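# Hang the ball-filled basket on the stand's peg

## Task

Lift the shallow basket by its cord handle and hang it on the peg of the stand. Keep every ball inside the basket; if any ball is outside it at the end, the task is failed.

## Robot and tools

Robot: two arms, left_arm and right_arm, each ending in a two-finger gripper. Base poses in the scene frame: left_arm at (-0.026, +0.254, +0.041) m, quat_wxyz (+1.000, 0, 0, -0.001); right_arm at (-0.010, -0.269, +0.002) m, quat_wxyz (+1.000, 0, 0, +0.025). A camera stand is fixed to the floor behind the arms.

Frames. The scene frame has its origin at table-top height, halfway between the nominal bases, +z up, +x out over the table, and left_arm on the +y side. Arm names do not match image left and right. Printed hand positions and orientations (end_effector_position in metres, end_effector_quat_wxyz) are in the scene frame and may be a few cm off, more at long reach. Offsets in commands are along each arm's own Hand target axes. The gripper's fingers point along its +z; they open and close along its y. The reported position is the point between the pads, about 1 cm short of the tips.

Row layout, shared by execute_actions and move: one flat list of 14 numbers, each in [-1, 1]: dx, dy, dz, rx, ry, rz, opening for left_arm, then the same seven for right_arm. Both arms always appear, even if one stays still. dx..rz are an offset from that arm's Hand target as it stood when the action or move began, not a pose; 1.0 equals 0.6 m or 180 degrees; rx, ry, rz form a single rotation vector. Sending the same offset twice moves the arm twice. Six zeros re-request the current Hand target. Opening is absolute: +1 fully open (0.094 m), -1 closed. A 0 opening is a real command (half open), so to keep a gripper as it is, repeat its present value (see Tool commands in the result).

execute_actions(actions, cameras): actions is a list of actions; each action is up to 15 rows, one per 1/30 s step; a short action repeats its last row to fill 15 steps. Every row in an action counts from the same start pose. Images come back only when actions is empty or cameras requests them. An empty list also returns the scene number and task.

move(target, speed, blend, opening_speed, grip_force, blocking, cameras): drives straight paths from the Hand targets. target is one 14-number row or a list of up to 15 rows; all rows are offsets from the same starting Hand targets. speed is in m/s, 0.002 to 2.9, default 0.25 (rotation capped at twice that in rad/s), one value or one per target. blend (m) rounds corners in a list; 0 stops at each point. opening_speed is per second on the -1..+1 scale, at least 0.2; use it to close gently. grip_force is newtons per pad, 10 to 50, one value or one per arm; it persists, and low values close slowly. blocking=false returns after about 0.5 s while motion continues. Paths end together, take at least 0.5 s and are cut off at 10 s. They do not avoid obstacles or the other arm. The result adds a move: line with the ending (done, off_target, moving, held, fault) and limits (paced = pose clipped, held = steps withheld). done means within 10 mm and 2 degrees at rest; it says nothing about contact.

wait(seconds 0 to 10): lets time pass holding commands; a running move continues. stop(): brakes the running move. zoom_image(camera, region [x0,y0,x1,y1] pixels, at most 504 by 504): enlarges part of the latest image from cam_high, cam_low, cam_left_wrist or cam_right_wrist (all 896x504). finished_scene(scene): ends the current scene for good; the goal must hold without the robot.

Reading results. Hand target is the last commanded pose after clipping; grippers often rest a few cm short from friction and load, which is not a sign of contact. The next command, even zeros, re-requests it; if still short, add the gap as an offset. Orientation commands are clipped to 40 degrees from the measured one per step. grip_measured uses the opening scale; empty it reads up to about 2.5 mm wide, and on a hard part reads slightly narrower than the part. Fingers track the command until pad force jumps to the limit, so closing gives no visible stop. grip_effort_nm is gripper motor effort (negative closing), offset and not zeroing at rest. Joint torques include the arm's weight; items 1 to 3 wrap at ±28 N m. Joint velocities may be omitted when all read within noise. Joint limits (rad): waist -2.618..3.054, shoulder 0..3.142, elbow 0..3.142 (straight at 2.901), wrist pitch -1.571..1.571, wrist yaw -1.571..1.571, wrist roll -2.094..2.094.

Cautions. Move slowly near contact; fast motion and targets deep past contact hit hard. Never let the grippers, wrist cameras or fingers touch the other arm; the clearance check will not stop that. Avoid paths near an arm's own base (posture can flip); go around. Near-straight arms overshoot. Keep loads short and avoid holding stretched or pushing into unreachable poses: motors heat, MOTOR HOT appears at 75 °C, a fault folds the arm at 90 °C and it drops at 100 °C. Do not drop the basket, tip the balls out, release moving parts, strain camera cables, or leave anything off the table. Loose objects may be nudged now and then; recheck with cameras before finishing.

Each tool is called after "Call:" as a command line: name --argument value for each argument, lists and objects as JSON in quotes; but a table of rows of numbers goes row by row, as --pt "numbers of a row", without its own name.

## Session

Call:
execute_actions --actions '[]'

Call:
zoom_image --camera "cam_high" --region '[350, 230, 650, 420]'

Scene clock: 0.00 s.
left_arm: end_effector_position=(+0.3758, +0.2939, +0.1487) grip_measured=+1.000 grip_effort_nm=n/a end_effector_quat_wxyz=(+0.599, -0.092, +0.791, +0.085) | right_arm: end_effector_position=(+0.3854, -0.2773, +0.1237) grip_measured=+1.000 grip_effort_nm=n/a end_effector_quat_wxyz=(+0.620, +0.036, +0.783, -0.031)
Joint positions: left_arm=[-0.019 1.577 0.374 0.922 -0.268 -0.05 0.094] | right_arm=[-0.014 1.502 0.33 0.939 0.129 0.027 0.094]
Joint velocities: within noise
Joint torques (N m): no reading
Motor temperatures (°C): left_arm=[23 29 37 28 26 26 28] | right_arm=[24 26 30 29 23 24 25]
Heat: left arm: 37 °C; right arm: 30 °C.
Hand target: left_arm +0.3752, +0.2943, +0.1464; +0.594, -0.092, +0.794, +0.087 | right_arm +0.3853, -0.2774, +0.1225; +0.617, +0.036, +0.785, -0.032
Tool commands: left_gripper/opening=+1.0 right_gripper/opening=+1.0

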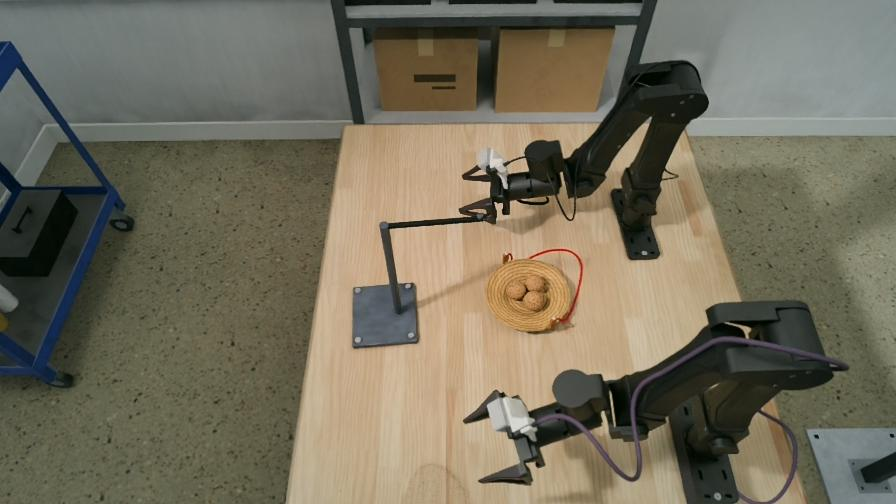

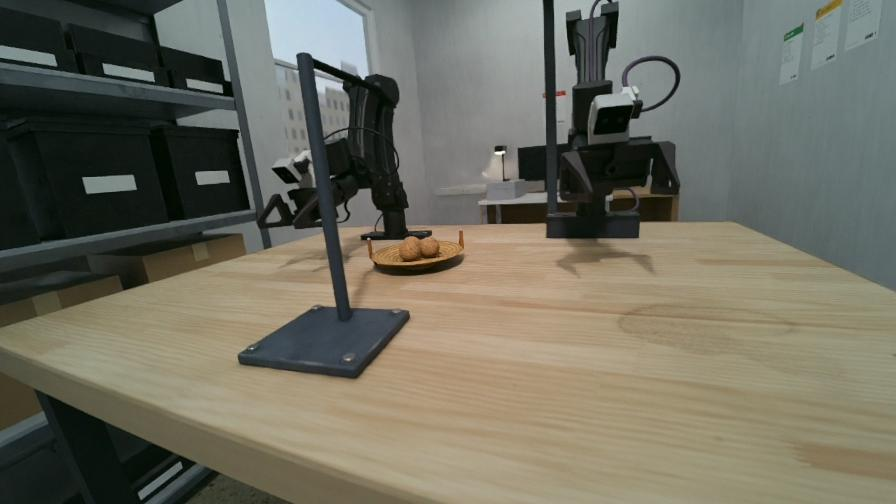

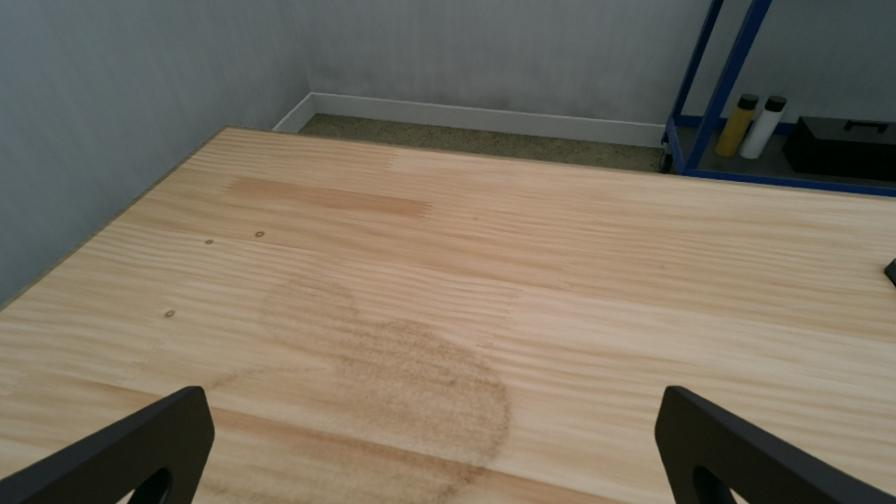

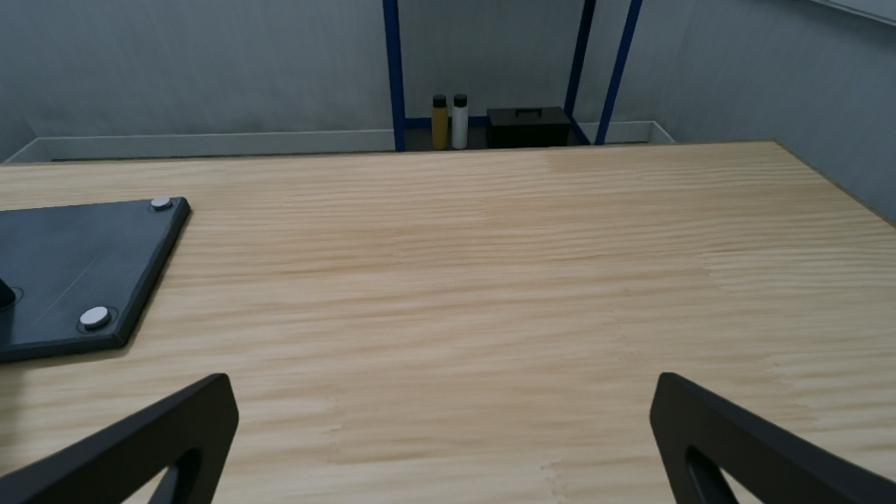

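Scaled by 1.680 from the camera's 896x504 image, which has a finer 1280x720 frame.

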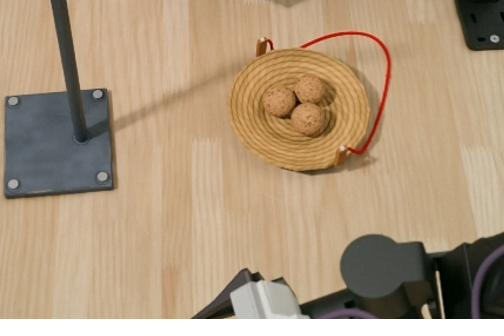

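Call:
move --target '[0,0,0,0,0,0,1, -0.0296,0.1896,-0.431,-0.3391,0.2312,-0.2661,0.3]' --speed 0.3 --cameras '["all"]'

Scene clock: 46.20 s.
left_arm: end_effector_position=(+0.3758, +0.2938, +0.1487) grip_measured=+1.000 grip_effort_nm=-0.03 end_effector_quat_wxyz=(+0.599, -0.092, +0.791, +0.085) | right_arm: end_effector_position=(+0.1513, -0.1406, +0.1953) grip_measured=+0.302 grip_effort_nm=-0.07 end_effector_quat_wxyz=(+0.192, -0.552, +0.800, +0.136)
Joint positions: left_arm=[-0.019 1.577 0.374 0.922 -0.268 -0.05 0.094] | right_arm=[0.312 1.013 1.086 -1.32 -0.354 -0.787 0.061]
Joint torques (N m): left_arm=[0.03 -6.32 5.82 1.93 -0.05 0] | right_arm=[0.65 -1.18 8.87 0.57 -0.16 -0.11]
Motor temperatures (°C): left_arm=[23 30 38 33 26 26 28] | right_arm=[24 27 31 33 23 24 25]
Heat: left arm: 38 °C; right arm: 33 °C.
Hand target: left_arm +0.3752, +0.2942, +0.1463; +0.595, -0.092, +0.794, +0.087 | right_arm +0.1502, -0.1401, +0.2004; +0.191, -0.558, +0.796, +0.134
Off the commanded pose: left_arm 0.002 m, 1 deg | right_arm 0.005 m, 1 deg.
move: done

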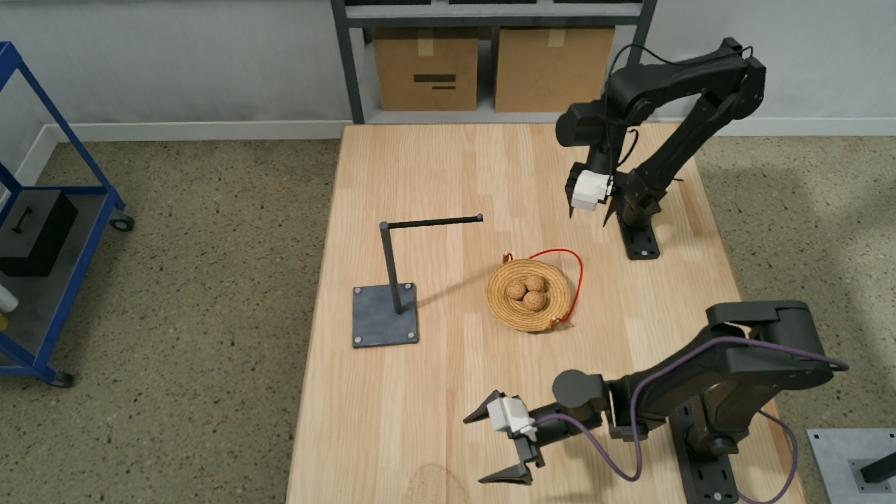

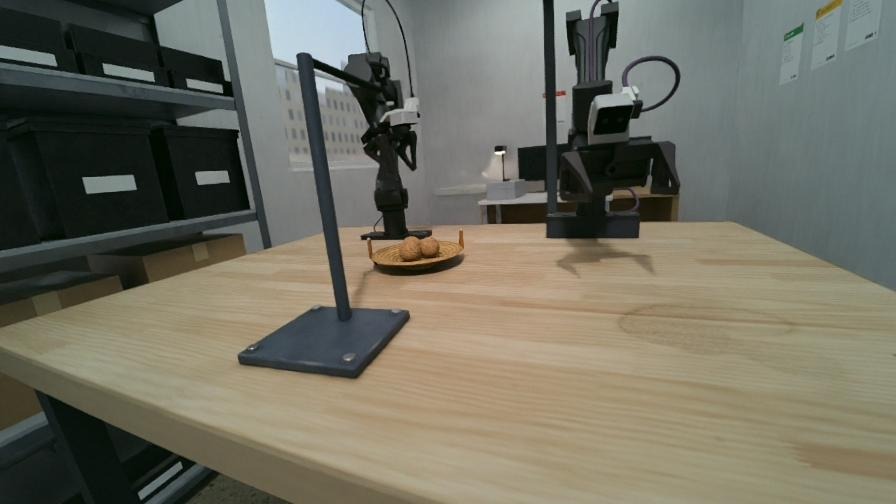

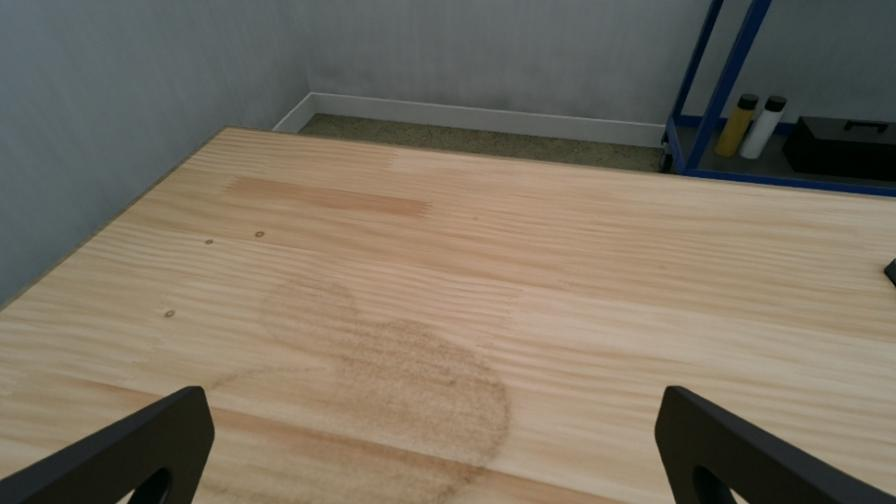

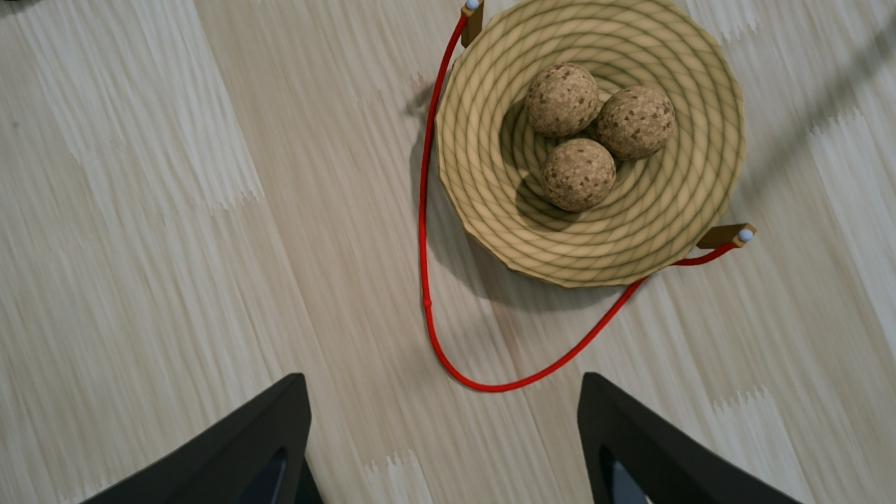

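Call:
move --target '[0,0,0,0,0,0,1, 0.1603,-0.0095,0.1528,-0.0602,0.1324,-0.2329,0.3]' --speed 0.2 --cameras '["cam_right_wrist"]'

Scene clock: 88.27 s.
left_arm: end_effector_position=(+0.3758, +0.2938, +0.1487) grip_measured=+1.000 grip_effort_nm=-0.03 end_effector_quat_wxyz=(+0.599, -0.092, +0.791, +0.085) | right_arm: end_effector_position=(+0.1432, -0.1825, +0.0805) grip_measured=+0.302 grip_effort_nm=-0.07 end_effector_quat_wxyz=(-0.018, +0.829, -0.558, -0.013)
Joint positions: left_arm=[-0.019 1.577 0.374 0.922 -0.268 -0.05 0.094] | right_arm=[0.42 1.189 0.811 -1.175 -0.04 -1.487 0.061]
Joint torques (N m): left_arm=[0.03 -6.32 5.81 1.93 -0.04 0] | right_arm=[0.62 -2.4 5.12 0.31 -0.01 -0.11]
Heat: left arm: 38 °C; right arm: 33 °C.
Hand target: left_arm +0.3752, +0.2942, +0.1463; +0.595, -0.092, +0.794, +0.087 | right_arm +0.1404, -0.1836, +0.0750; -0.009, +0.834, -0.552, -0.015
Off the commanded pose: left_arm 0.002 m, 1 deg | right_arm 0.006 m, 1 deg.
move: done
Images, in order (width x height): cam_right_wrist 896x504.

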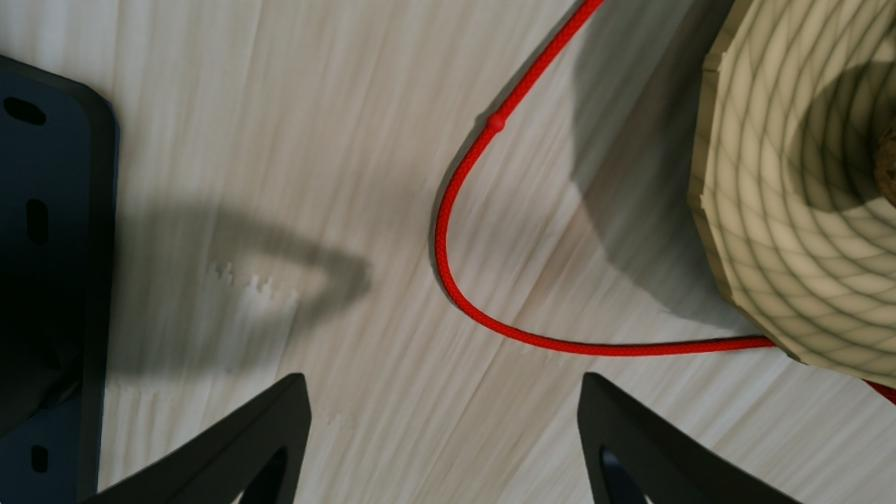

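Call:
move --target '[0,0,0,0,0,0,1, 0.0035,0.0032,0.1048,0,0,0,0.3]' --speed 0.1 --cameras '["cam_right_wrist"]'

Scene clock: 103.10 s.
left_arm: end_effector_position=(+0.3758, +0.2938, +0.1487) grip_measured=+1.000 grip_effort_nm=-0.02 end_effector_quat_wxyz=(+0.599, -0.092, +0.791, +0.085) | right_arm: end_effector_position=(+0.1426, -0.1829, +0.0172) grip_measured=+0.302 grip_effort_nm=-0.07 end_effector_quat_wxyz=(-0.018, +0.830, -0.558, -0.013)
Joint positions: left_arm=[-0.019 1.577 0.374 0.922 -0.268 -0.05 0.094] | right_arm=[0.42 1.268 0.599 -0.883 -0.039 -1.488 0.061]
Joint torques (N m): left_arm=[0.03 -6.31 5.81 1.93 -0.04 -0.01] | right_arm=[0.69 -2.5 4.77 0.32 0.02 -0.08]
Heat: left arm: 38 °C; right arm: 32 °C.
Hand target: left_arm +0.3752, +0.2942, +0.1463; +0.595, -0.092, +0.794, +0.087 | right_arm +0.1386, -0.1842, +0.0120; -0.009, +0.834, -0.552, -0.015
Off the commanded pose: left_arm 0.002 m, 1 deg | right_arm 0.007 m, 1 deg.
move: done
Images, in order (width x height): cam_right_wrist 896x504.

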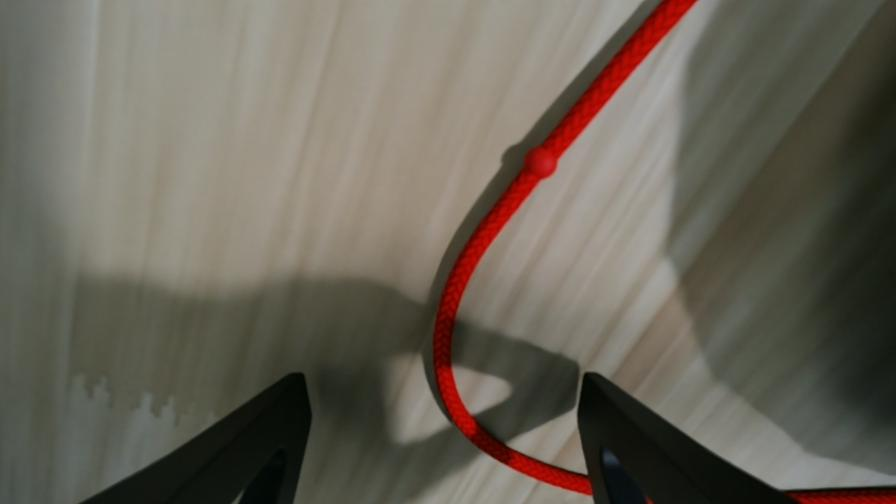

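Call:
move --target '[0,0,0,0,0,0,1, 0.0007,0,0.0192,0,0,0,0.3]' --speed 0.05 --cameras '["cam_right_wrist"]'

Scene clock: 107.20 s.
left_arm: end_effector_position=(+0.3758, +0.2938, +0.1487) grip_measured=+1.000 grip_effort_nm=-0.03 end_effector_quat_wxyz=(+0.599, -0.092, +0.791, +0.085) | right_arm: end_effector_position=(+0.1432, -0.1827, +0.0140) grip_measured=+0.301 grip_effort_nm=-0.05 end_effector_quat_wxyz=(-0.019, +0.830, -0.557, -0.012)
Joint positions: left_arm=[-0.019 1.577 0.374 0.922 -0.268 -0.05 0.094] | right_arm=[0.42 1.274 0.589 -0.864 -0.039 -1.488 0.061]
Joint torques (N m): left_arm=[0.06 -6.34 5.81 1.93 -0.04 -0.01] | right_arm=[0.62 -1.11 3.02 0.64 0.01 -0.08]
Heat: left arm: 38 °C; right arm: 32 °C.
Hand target: left_arm +0.3752, +0.2942, +0.1463; +0.595, -0.092, +0.794, +0.087 | right_arm +0.1387, -0.1842, +0.0006; -0.009, +0.834, -0.552, -0.015
Off the commanded pose: left_arm 0.002 m, 1 deg | right_arm 0.014 m, 1 deg.
move: off_target (right_arm)
Images, in order (width x height): cam_right_wrist 896x504.

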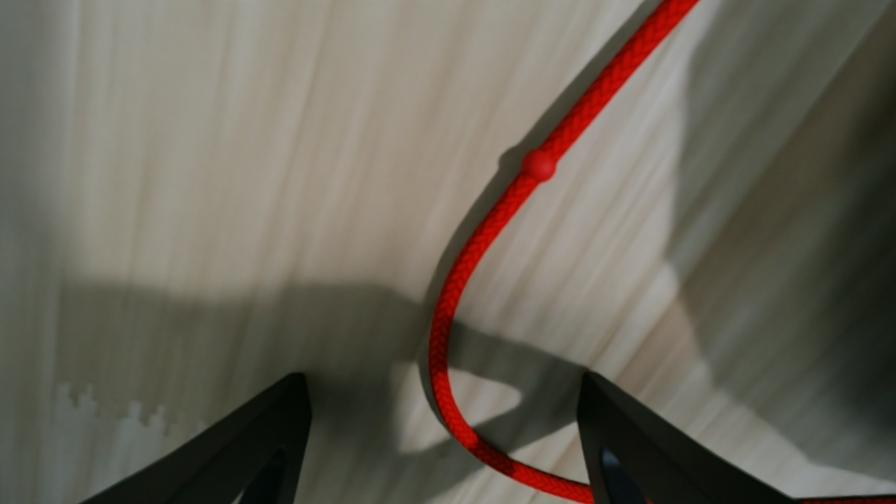

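Call:
move --target '[0,0,0,0,0,0,1, 0,0,0,0,0,0,-1]' --opening_speed 1.2 --cameras '["cam_right_wrist"]'

Scene clock: 113.63 s.
left_arm: end_effector_position=(+0.3758, +0.2938, +0.1487) grip_measured=+1.000 grip_effort_nm=-0.02 end_effector_quat_wxyz=(+0.599, -0.092, +0.791, +0.085) | right_arm: end_effector_position=(+0.1465, -0.1811, +0.0139) grip_measured=-0.970 grip_effort_nm=-0.94 end_effector_quat_wxyz=(-0.025, +0.830, -0.557, -0.008)
Joint positions: left_arm=[-0.019 1.577 0.374 0.922 -0.268 -0.05 0.094] | right_arm=[0.42 1.274 0.588 -0.847 -0.039 -1.489 0.001]
Joint torques (N m): left_arm=[0.03 -6.32 5.82 1.93 -0.04 -0.01] | right_arm=[0.64 -1.07 3.06 0.53 0.01 -0.08]
Heat: left arm: 38 °C; right arm: 31 °C.
Hand target: left_arm +0.3752, +0.2942, +0.1463; +0.595, -0.092, +0.794, +0.087 | right_arm +0.1387, -0.1842, +0.0006; -0.010, +0.834, -0.552, -0.015
Off the commanded pose: left_arm 0.002 m, 1 deg | right_arm 0.016 m, 2 deg.
move: off_target (right_arm)
Images, in order (width x height): cam_right_wrist 896x504.

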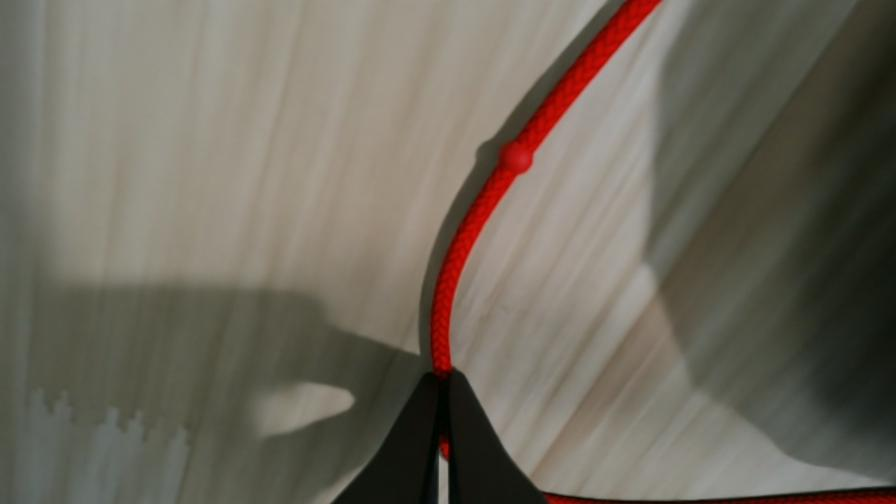

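Call:
move --pt "0 0 0 0 0 0 1 -0.0037 -0.0143 -0.1167 0 0 0 -1" --pt "0 0 0 0 0 0 1 -0.0477 -0.1432 -0.2483 0 0 0 -1" --pt "0 0 0 0 0 0 1 -0.096 -0.2583 -0.3825 0.014 -0.1552 0.0487 -1" --speed 0.15 --blend '[0.03,0.04,0]' --cameras '["cam_right_wrist","cam_low","cam_high"]'

Call:
zoom_image --camera "cam_low" --region '[280, 60, 500, 290]'

Scene clock: 137.90 s.
left_arm: end_effector_position=(+0.3758, +0.2938, +0.1487) grip_measured=+1.000 grip_effort_nm=-0.03 end_effector_quat_wxyz=(+0.599, -0.092, +0.791, +0.085) | right_arm: end_effector_position=(+0.2609, -0.0806, +0.2309) grip_measured=-0.975 grip_effort_nm=-1.01 end_effector_quat_wxyz=(-0.166, +0.765, -0.594, -0.186)
Joint positions: left_arm=[-0.019 1.577 0.374 0.922 -0.268 -0.05 0.094] | right_arm=[0.293 1.717 1.788 -1.554 -0.496 -1.457 0.001]
Joint torques (N m): left_arm=[0.05 -6.31 5.82 1.93 -0.04 0] | right_arm=[-0.38 -6.69 8.25 0.15 -0.46 0.01]
Heat: left arm: 38 °C; right arm: 31 °C.
Hand target: left_arm +0.3752, +0.2942, +0.1463; +0.595, -0.092, +0.794, +0.087 | right_arm +0.2620, -0.0780, +0.2317; -0.159, +0.761, -0.595, -0.204
Off the commanded pose: left_arm 0.002 m, 1 deg | right_arm 0.003 m, 2 deg.
joint sent to its limit (right arm) — joint 4 (wrist pitch), lower limit. The joint targets still meet the commanded pose.
move: done
Images, in order (width x height): cam_high 896x504, cam_low 896x504, cam_right_wrist 896x504.

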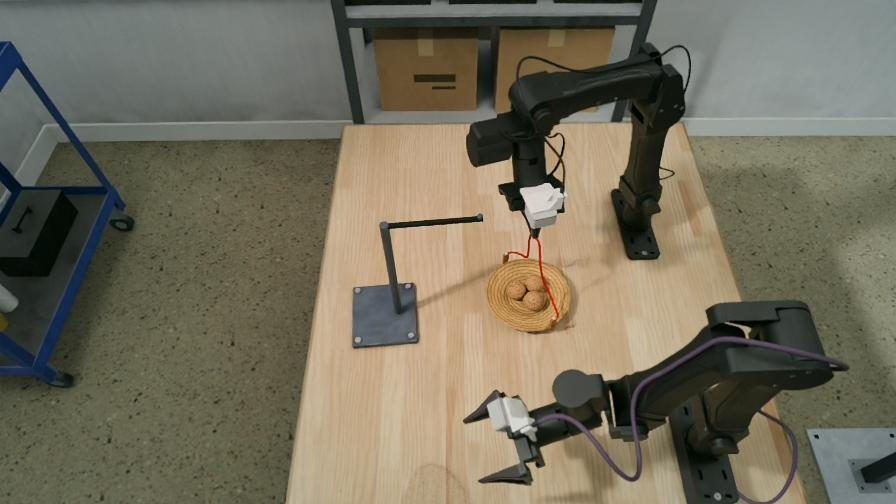

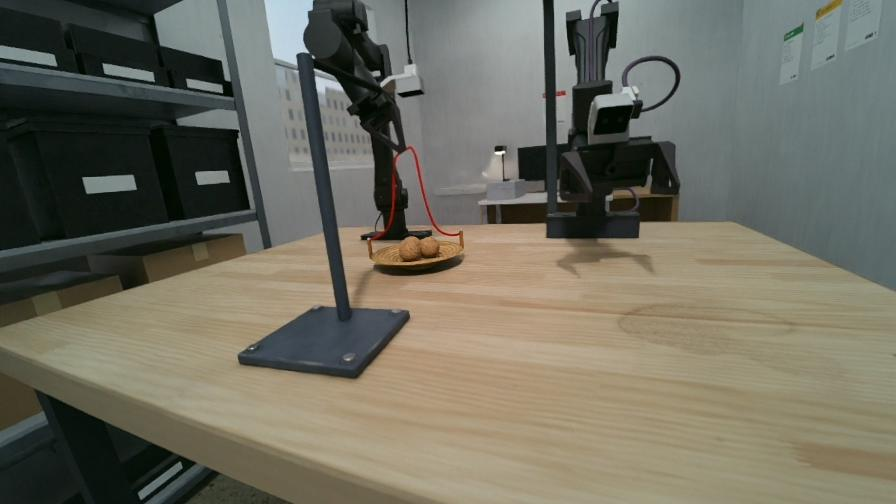

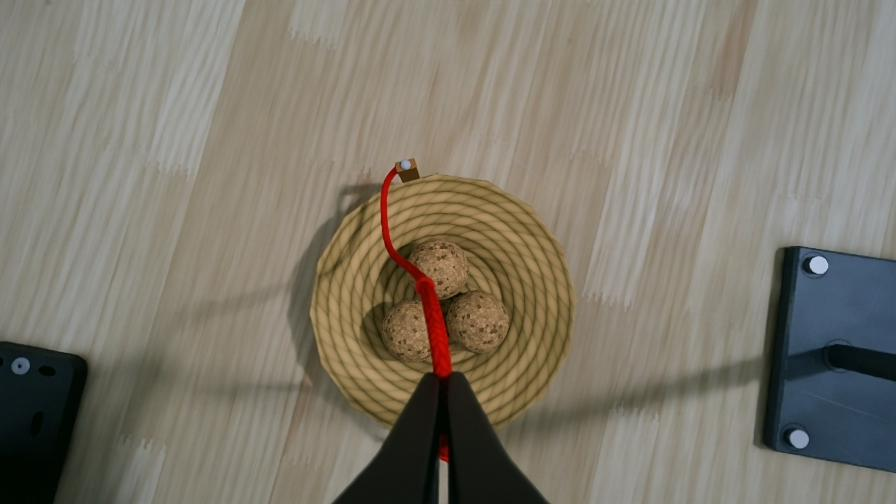

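Scaled by 2.191 from the camera's 896x504 image, which has a finer 1280x720 frame.

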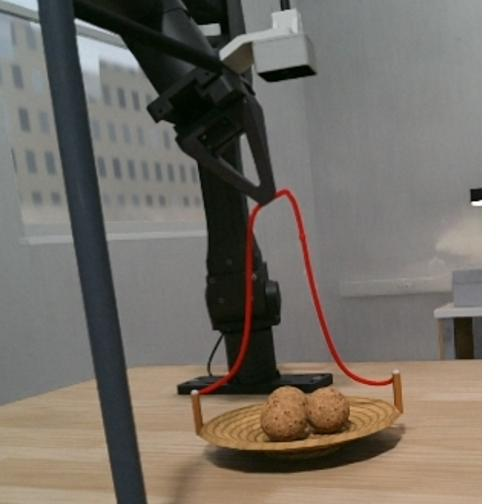

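Call:
move --target '[0,0,0,0,0,0,1, -0.0682,-0.0028,-0.0953,0.0111,-0.0278,0.0192,-1]' --speed 0.06 --cameras '["cam_right_wrist","cam_low"]'

Call:
zoom_image --camera "cam_low" --region '[280, 40, 500, 290]'

Scene clock: 150.57 s.
left_arm: end_effector_position=(+0.3758, +0.2938, +0.1487) grip_measured=+1.000 grip_effort_nm=-0.02 end_effector_quat_wxyz=(+0.599, -0.092, +0.791, +0.085) | right_arm: end_effector_position=(+0.2680, -0.0717, +0.2838) grip_measured=-0.975 grip_effort_nm=-1.01 end_effector_quat_wxyz=(-0.239, +0.715, -0.628, -0.195)
Joint positions: left_arm=[-0.019 1.577 0.374 0.922 -0.268 -0.05 0.094] | right_arm=[0.27 1.676 1.909 -1.557 -0.581 -1.305 0.001]
Joint torques (N m): left_arm=[0.05 -6.32 5.81 1.93 -0.04 0] | right_arm=[-0.47 -10.65 8.36 0.43 -0.56 0.01]
Motor temperatures (°C): left_arm=[23 30 38 36 26 26 28] | right_arm=[24 27 32 28 24 24 26]
Heat: left arm: 38 °C; right arm: 32 °C.
Hand target: left_arm +0.3752, +0.2942, +0.1463; +0.595, -0.092, +0.794, +0.087 | right_arm +0.2620, -0.0709, +0.3019; -0.192, +0.730, -0.613, -0.231
Off the commanded pose: left_arm 0.002 m, 1 deg | right_arm 0.019 m, 7 deg.
joint sent to its limit (right arm) — joint 4 (wrist pitch), lower limit. The joint targets are off in orientation, not in position.
move: off_target (right_arm)
Images, in order (width x height): cam_low 896x504, cam_right_wrist 896x504.

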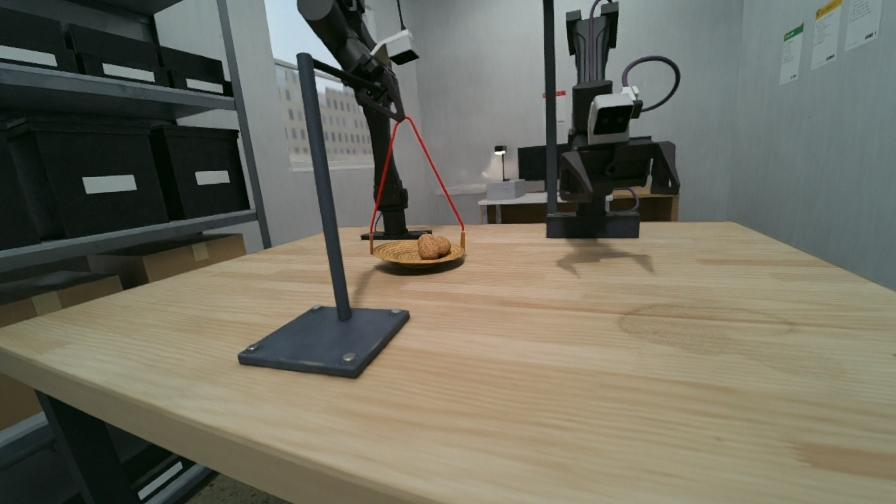

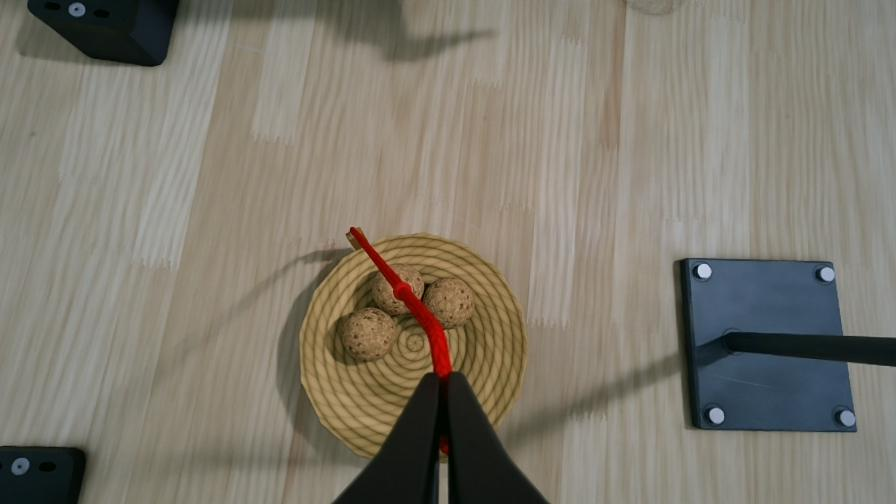

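Scaled by 2.016 from the camera's 896x504 image, which has a finer 1280x720 frame.

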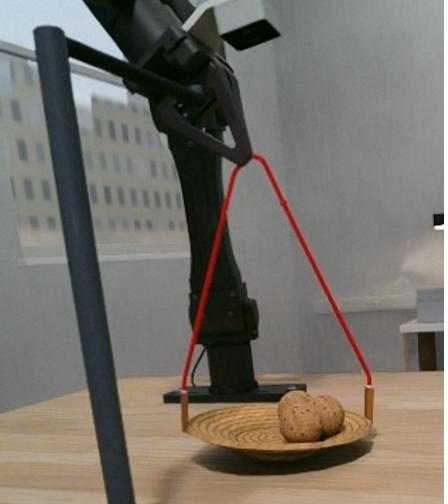

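Call:
move --target '[0,0,0,0,0,0,1, -0.0857,-0.0055,-0.0682,0.0159,-0.0556,0.0228,-1]' --speed 0.06 --cameras '["cam_right_wrist","cam_low","cam_high"]'

Call:
zoom_image --camera "cam_low" --region '[280, 40, 500, 290]'

Scene clock: 184.37 s.
left_arm: end_effector_position=(+0.3758, +0.2938, +0.1487) grip_measured=+1.000 grip_effort_nm=-0.03 end_effector_quat_wxyz=(+0.599, -0.092, +0.791, +0.085) | right_arm: end_effector_position=(+0.2684, -0.0534, +0.3467) grip_measured=-0.975 grip_effort_nm=-1.01 end_effector_quat_wxyz=(-0.312, +0.651, -0.645, -0.250)
Joint positions: left_arm=[-0.019 1.577 0.374 0.922 -0.268 -0.05 0.094] | right_arm=[0.255 1.676 2.076 -1.564 -0.738 -1.117 0.001]
Joint torques (N m): left_arm=[0.03 -6.31 5.81 1.93 -0.04 -0.01] | right_arm=[-0.5 -9.42 8.35 0.72 -0.73 0.03]
Heat: left arm: 38 °C; right arm: 33 °C.
Hand target: left_arm +0.3752, +0.2942, +0.1463; +0.595, -0.092, +0.794, +0.087 | right_arm +0.2622, -0.0519, +0.3648; -0.255, +0.680, -0.626, -0.285
Off the commanded pose: left_arm 0.002 m, 1 deg | right_arm 0.019 m, 9 deg.
joint sent to its limit (right arm) — joint 4 (wrist pitch), lower limit. The joint targets are off in orientation, not in position.
move: off_target (right_arm)
Images, in order (width x height): cam_high 896x504, cam_low 896x504, cam_right_wrist 896x504.

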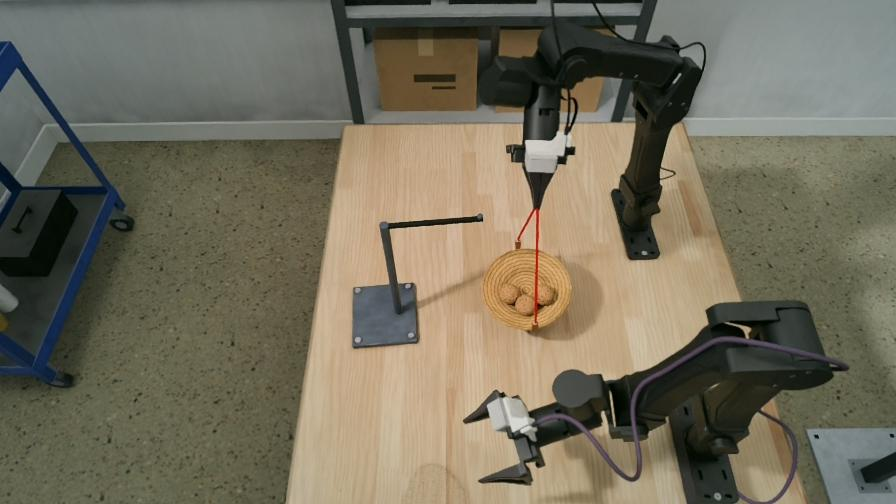

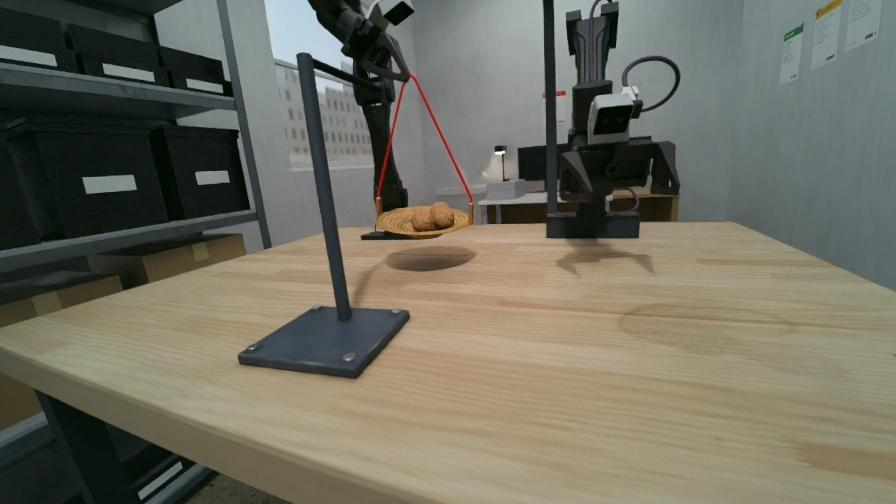

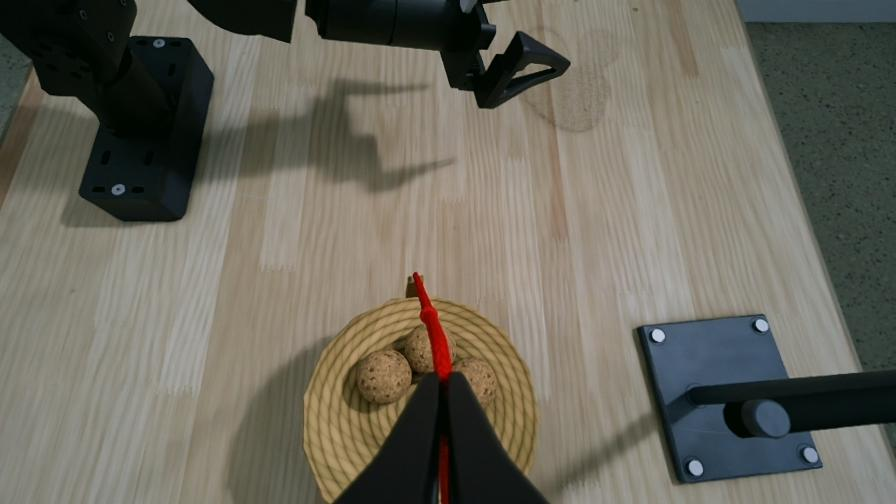

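Scaled by 2.016 from the camera's 896x504 image, which has a finer 1280x720 frame.

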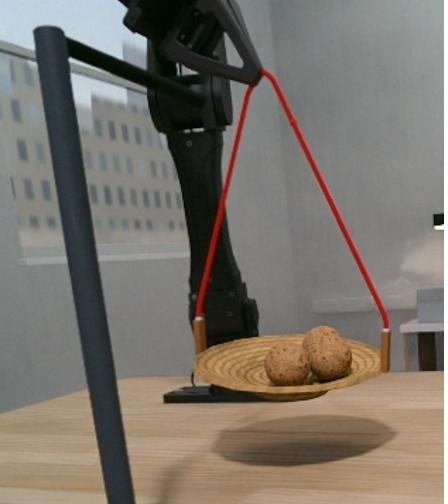

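Call:
move --target '[0,0,0,0,0,0,1, -0.0188,0.0028,-0.0635,0,-0.0278,0,-1]' --speed 0.06 --cameras '["cam_right_wrist","cam_low"]'

Call:
zoom_image --camera "cam_low" --region '[280, 0, 500, 250]'

Scene clock: 238.30 s.
left_arm: end_effector_position=(+0.3758, +0.2938, +0.1487) grip_measured=+1.000 grip_effort_nm=-0.02 end_effector_quat_wxyz=(+0.599, -0.092, +0.791, +0.085) | right_arm: end_effector_position=(+0.2739, -0.0718, +0.3767) grip_measured=-0.975 grip_effort_nm=-1.01 end_effector_quat_wxyz=(+0.365, -0.615, +0.644, +0.272)
Joint positions: left_arm=[-0.019 1.577 0.374 0.922 -0.268 -0.05 0.094] | right_arm=[0.149 1.647 2.102 -1.565 -0.858 -1.113 0.001]
Joint torques (N m): left_arm=[0.05 -6.32 5.81 1.93 -0.04 -0.01] | right_arm=[-0.53 -10.26 8.21 0.76 -0.75 0.05]
Heat: left arm: 38 °C; right arm: 32 °C.
Hand target: left_arm +0.3752, +0.2942, +0.1463; +0.595, -0.092, +0.794, +0.087 | right_arm +0.2626, -0.0709, +0.3998; -0.282, +0.667, -0.614, -0.315
Off the commanded pose: left_arm 0.002 m, 1 deg | right_arm 0.026 m, 13 deg.
joint sent to its limit (right arm) — joint 4 (wrist pitch), lower limit. The joint targets are off in orientation, not in position.
move: off_target (right_arm)
Images, in order (width x height): cam_low 896x504, cam_right_wrist 896x504.

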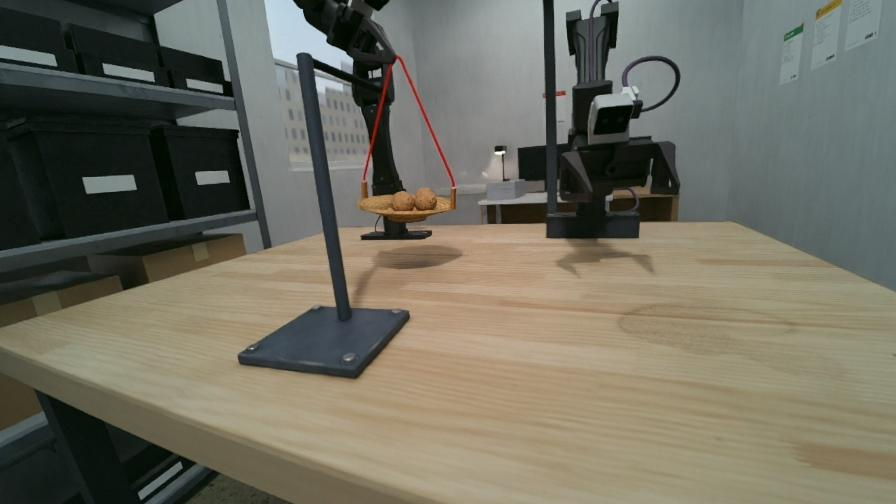

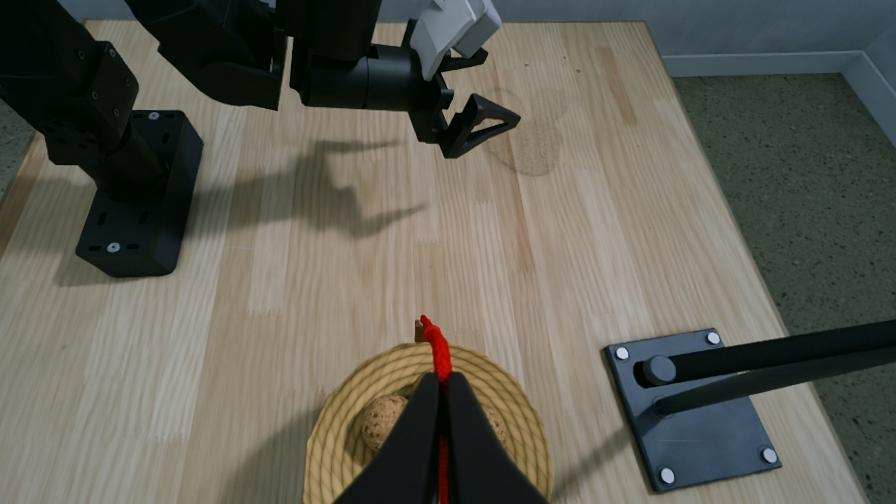

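Scaled by 2.016 from the camera's 896x504 image, which has a finer 1280x720 frame.

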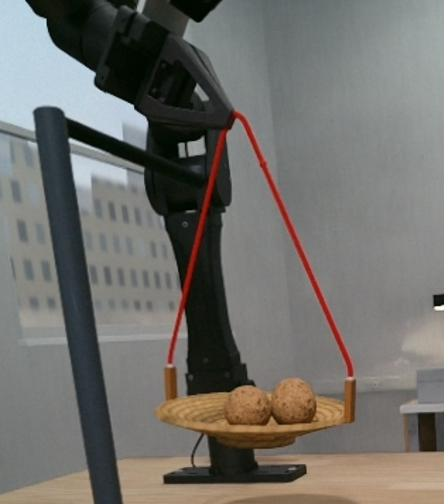

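Call:
move --target '[0,0,0,0,0,0,1, -0.0156,0,-0.0131,0,-0.0167,0,-1]' --speed 0.06 --cameras '["cam_right_wrist","cam_low"]'

Call:
zoom_image --camera "cam_low" --region '[280, 0, 500, 250]'

Scene clock: 267.33 s.
left_arm: end_effector_position=(+0.3758, +0.2938, +0.1487) grip_measured=+1.000 grip_effort_nm=-0.03 end_effector_quat_wxyz=(+0.599, -0.092, +0.791, +0.085) | right_arm: end_effector_position=(+0.2729, -0.0718, +0.3908) grip_measured=-0.975 grip_effort_nm=-1.01 end_effector_quat_wxyz=(+0.383, -0.604, +0.636, +0.290)
Joint positions: left_arm=[-0.019 1.577 0.374 0.922 -0.268 -0.05 0.094] | right_arm=[0.129 1.647 2.126 -1.565 -0.917 -1.097 0.001]
Joint torques (N m): left_arm=[0.03 -6.32 5.81 1.93 -0.04 0] | right_arm=[-0.5 -9.5 8.14 0.78 -0.81 0.1]
Heat: left arm: 39 °C; right arm: 34 °C.
Hand target: left_arm +0.3752, +0.2942, +0.1463; +0.595, -0.092, +0.794, +0.087 | right_arm +0.2627, -0.0709, +0.4120; -0.298, +0.658, -0.606, -0.332
Off the commanded pose: left_arm 0.002 m, 1 deg | right_arm 0.024 m, 13 deg.
joint sent to its limit (right arm) — joint 4 (wrist pitch), lower limit. The joint targets are off in orientation, not in position.
move: off_target (right_arm)
Images, in order (width x height): cam_low 896x504, cam_right_wrist 896x504.

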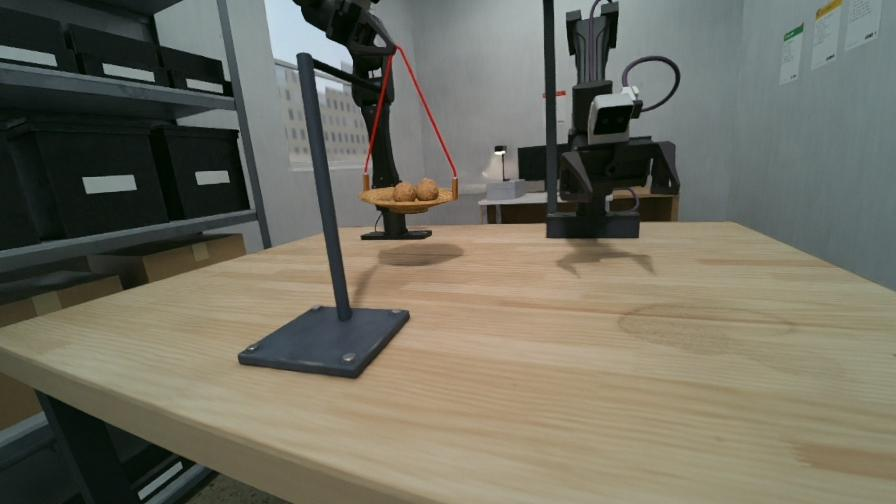

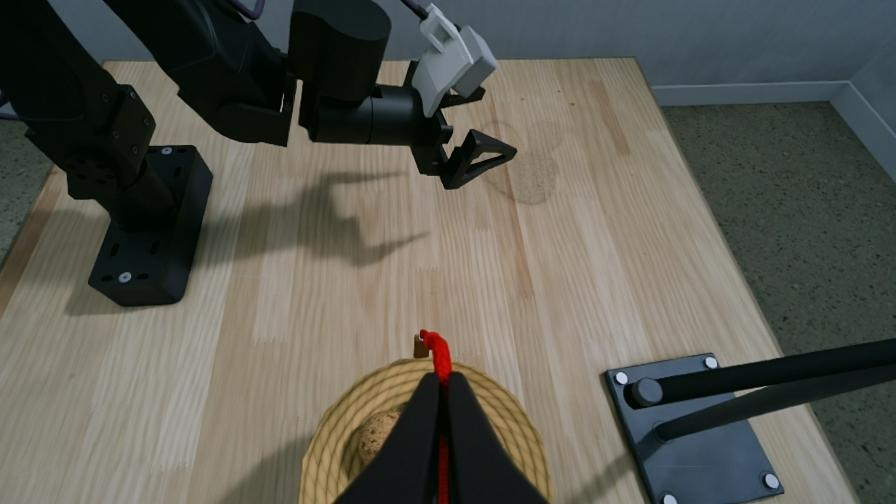

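Scaled by 2.016 from the camera's 896x504 image, which has a finer 1280x720 frame.

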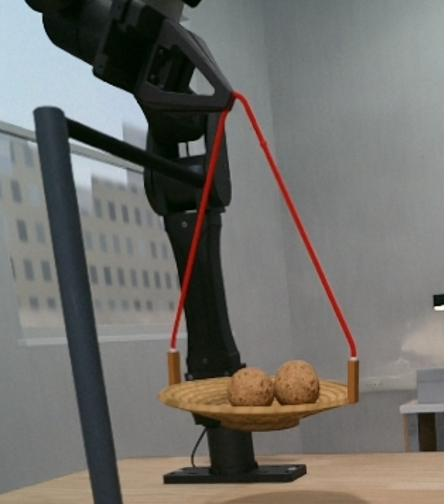

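Call:
move --target '[0,0,0,0,0,0,1, 0.035,-0.1767,0.009,0,0,0,-1]' --speed 0.06 --cameras '["cam_right_wrist","cam_low","cam_high"]'

Call:
zoom_image --camera "cam_low" --region '[260, 0, 480, 250]'

Scene clock: 308.93 s.
left_arm: end_effector_position=(+0.3758, +0.2938, +0.1487) grip_measured=+1.000 grip_effort_nm=-0.02 end_effector_quat_wxyz=(+0.599, -0.092, +0.791, +0.085) | right_arm: end_effector_position=(+0.3681, -0.0721, +0.3839) grip_measured=-0.975 grip_effort_nm=-1.01 end_effector_quat_wxyz=(+0.413, -0.596, +0.629, +0.280)
Joint positions: left_arm=[-0.019 1.577 0.374 0.922 -0.268 -0.05 0.094] | right_arm=[0.077 2 2.523 -1.567 -0.952 -1.113 0.001]
Joint torques (N m): left_arm=[0.05 -6.31 5.82 1.93 -0.04 0] | right_arm=[-0.51 -9.29 7.97 0.84 -0.79 0.01]
Heat: left arm: 39 °C; right arm: 32 °C.
Hand target: left_arm +0.3752, +0.2942, +0.1463; +0.595, -0.092, +0.794, +0.087 | right_arm +0.3689, -0.0699, +0.3908; -0.298, +0.658, -0.606, -0.332
Off the commanded pose: left_arm 0.002 m, 1 deg | right_arm 0.007 m, 16 deg.
joint sent to its limit (right arm) — joint 4 (wrist pitch), lower limit. The joint targets are off in orientation, not in position.
move: off_target (right_arm)
Images, in order (width x height): cam_high 896x504, cam_low 896x504, cam_right_wrist 896x504.

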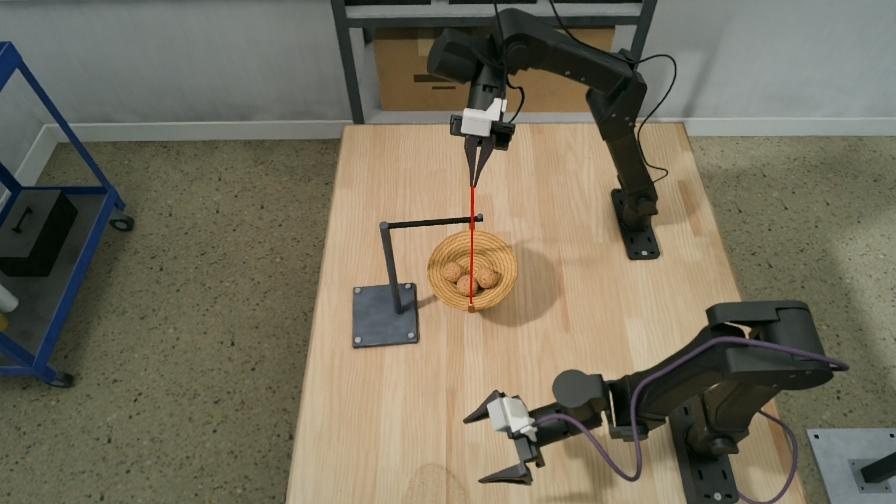

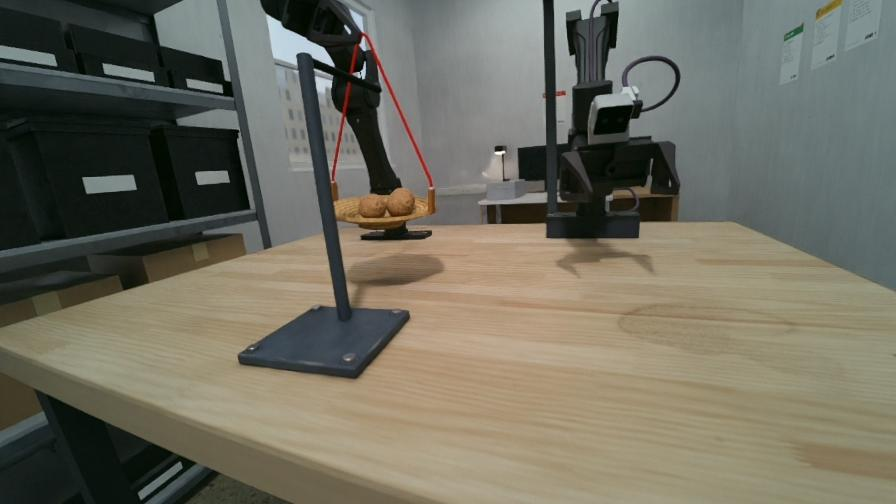

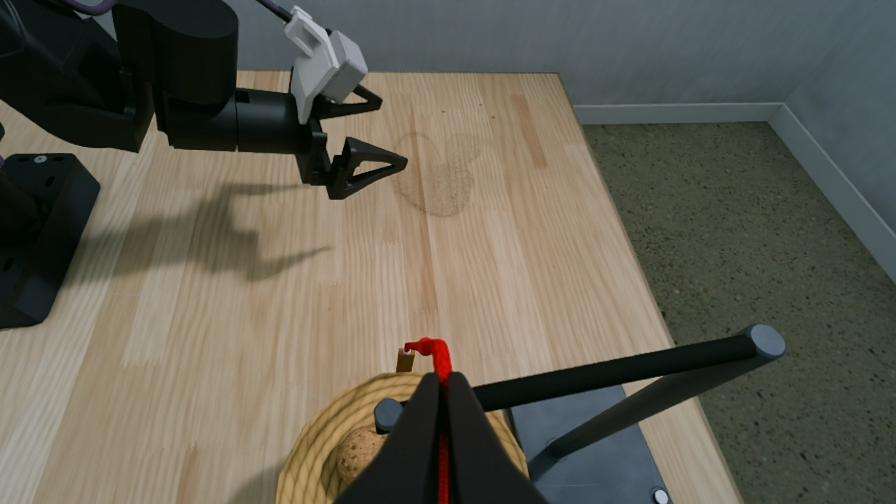

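Scaled by 2.016 from the camera's 896x504 image, which has a finer 1280x720 frame.

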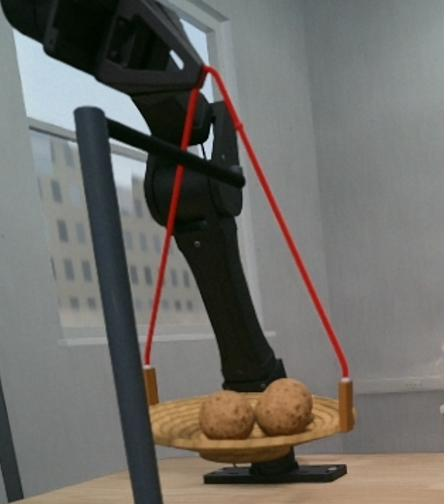

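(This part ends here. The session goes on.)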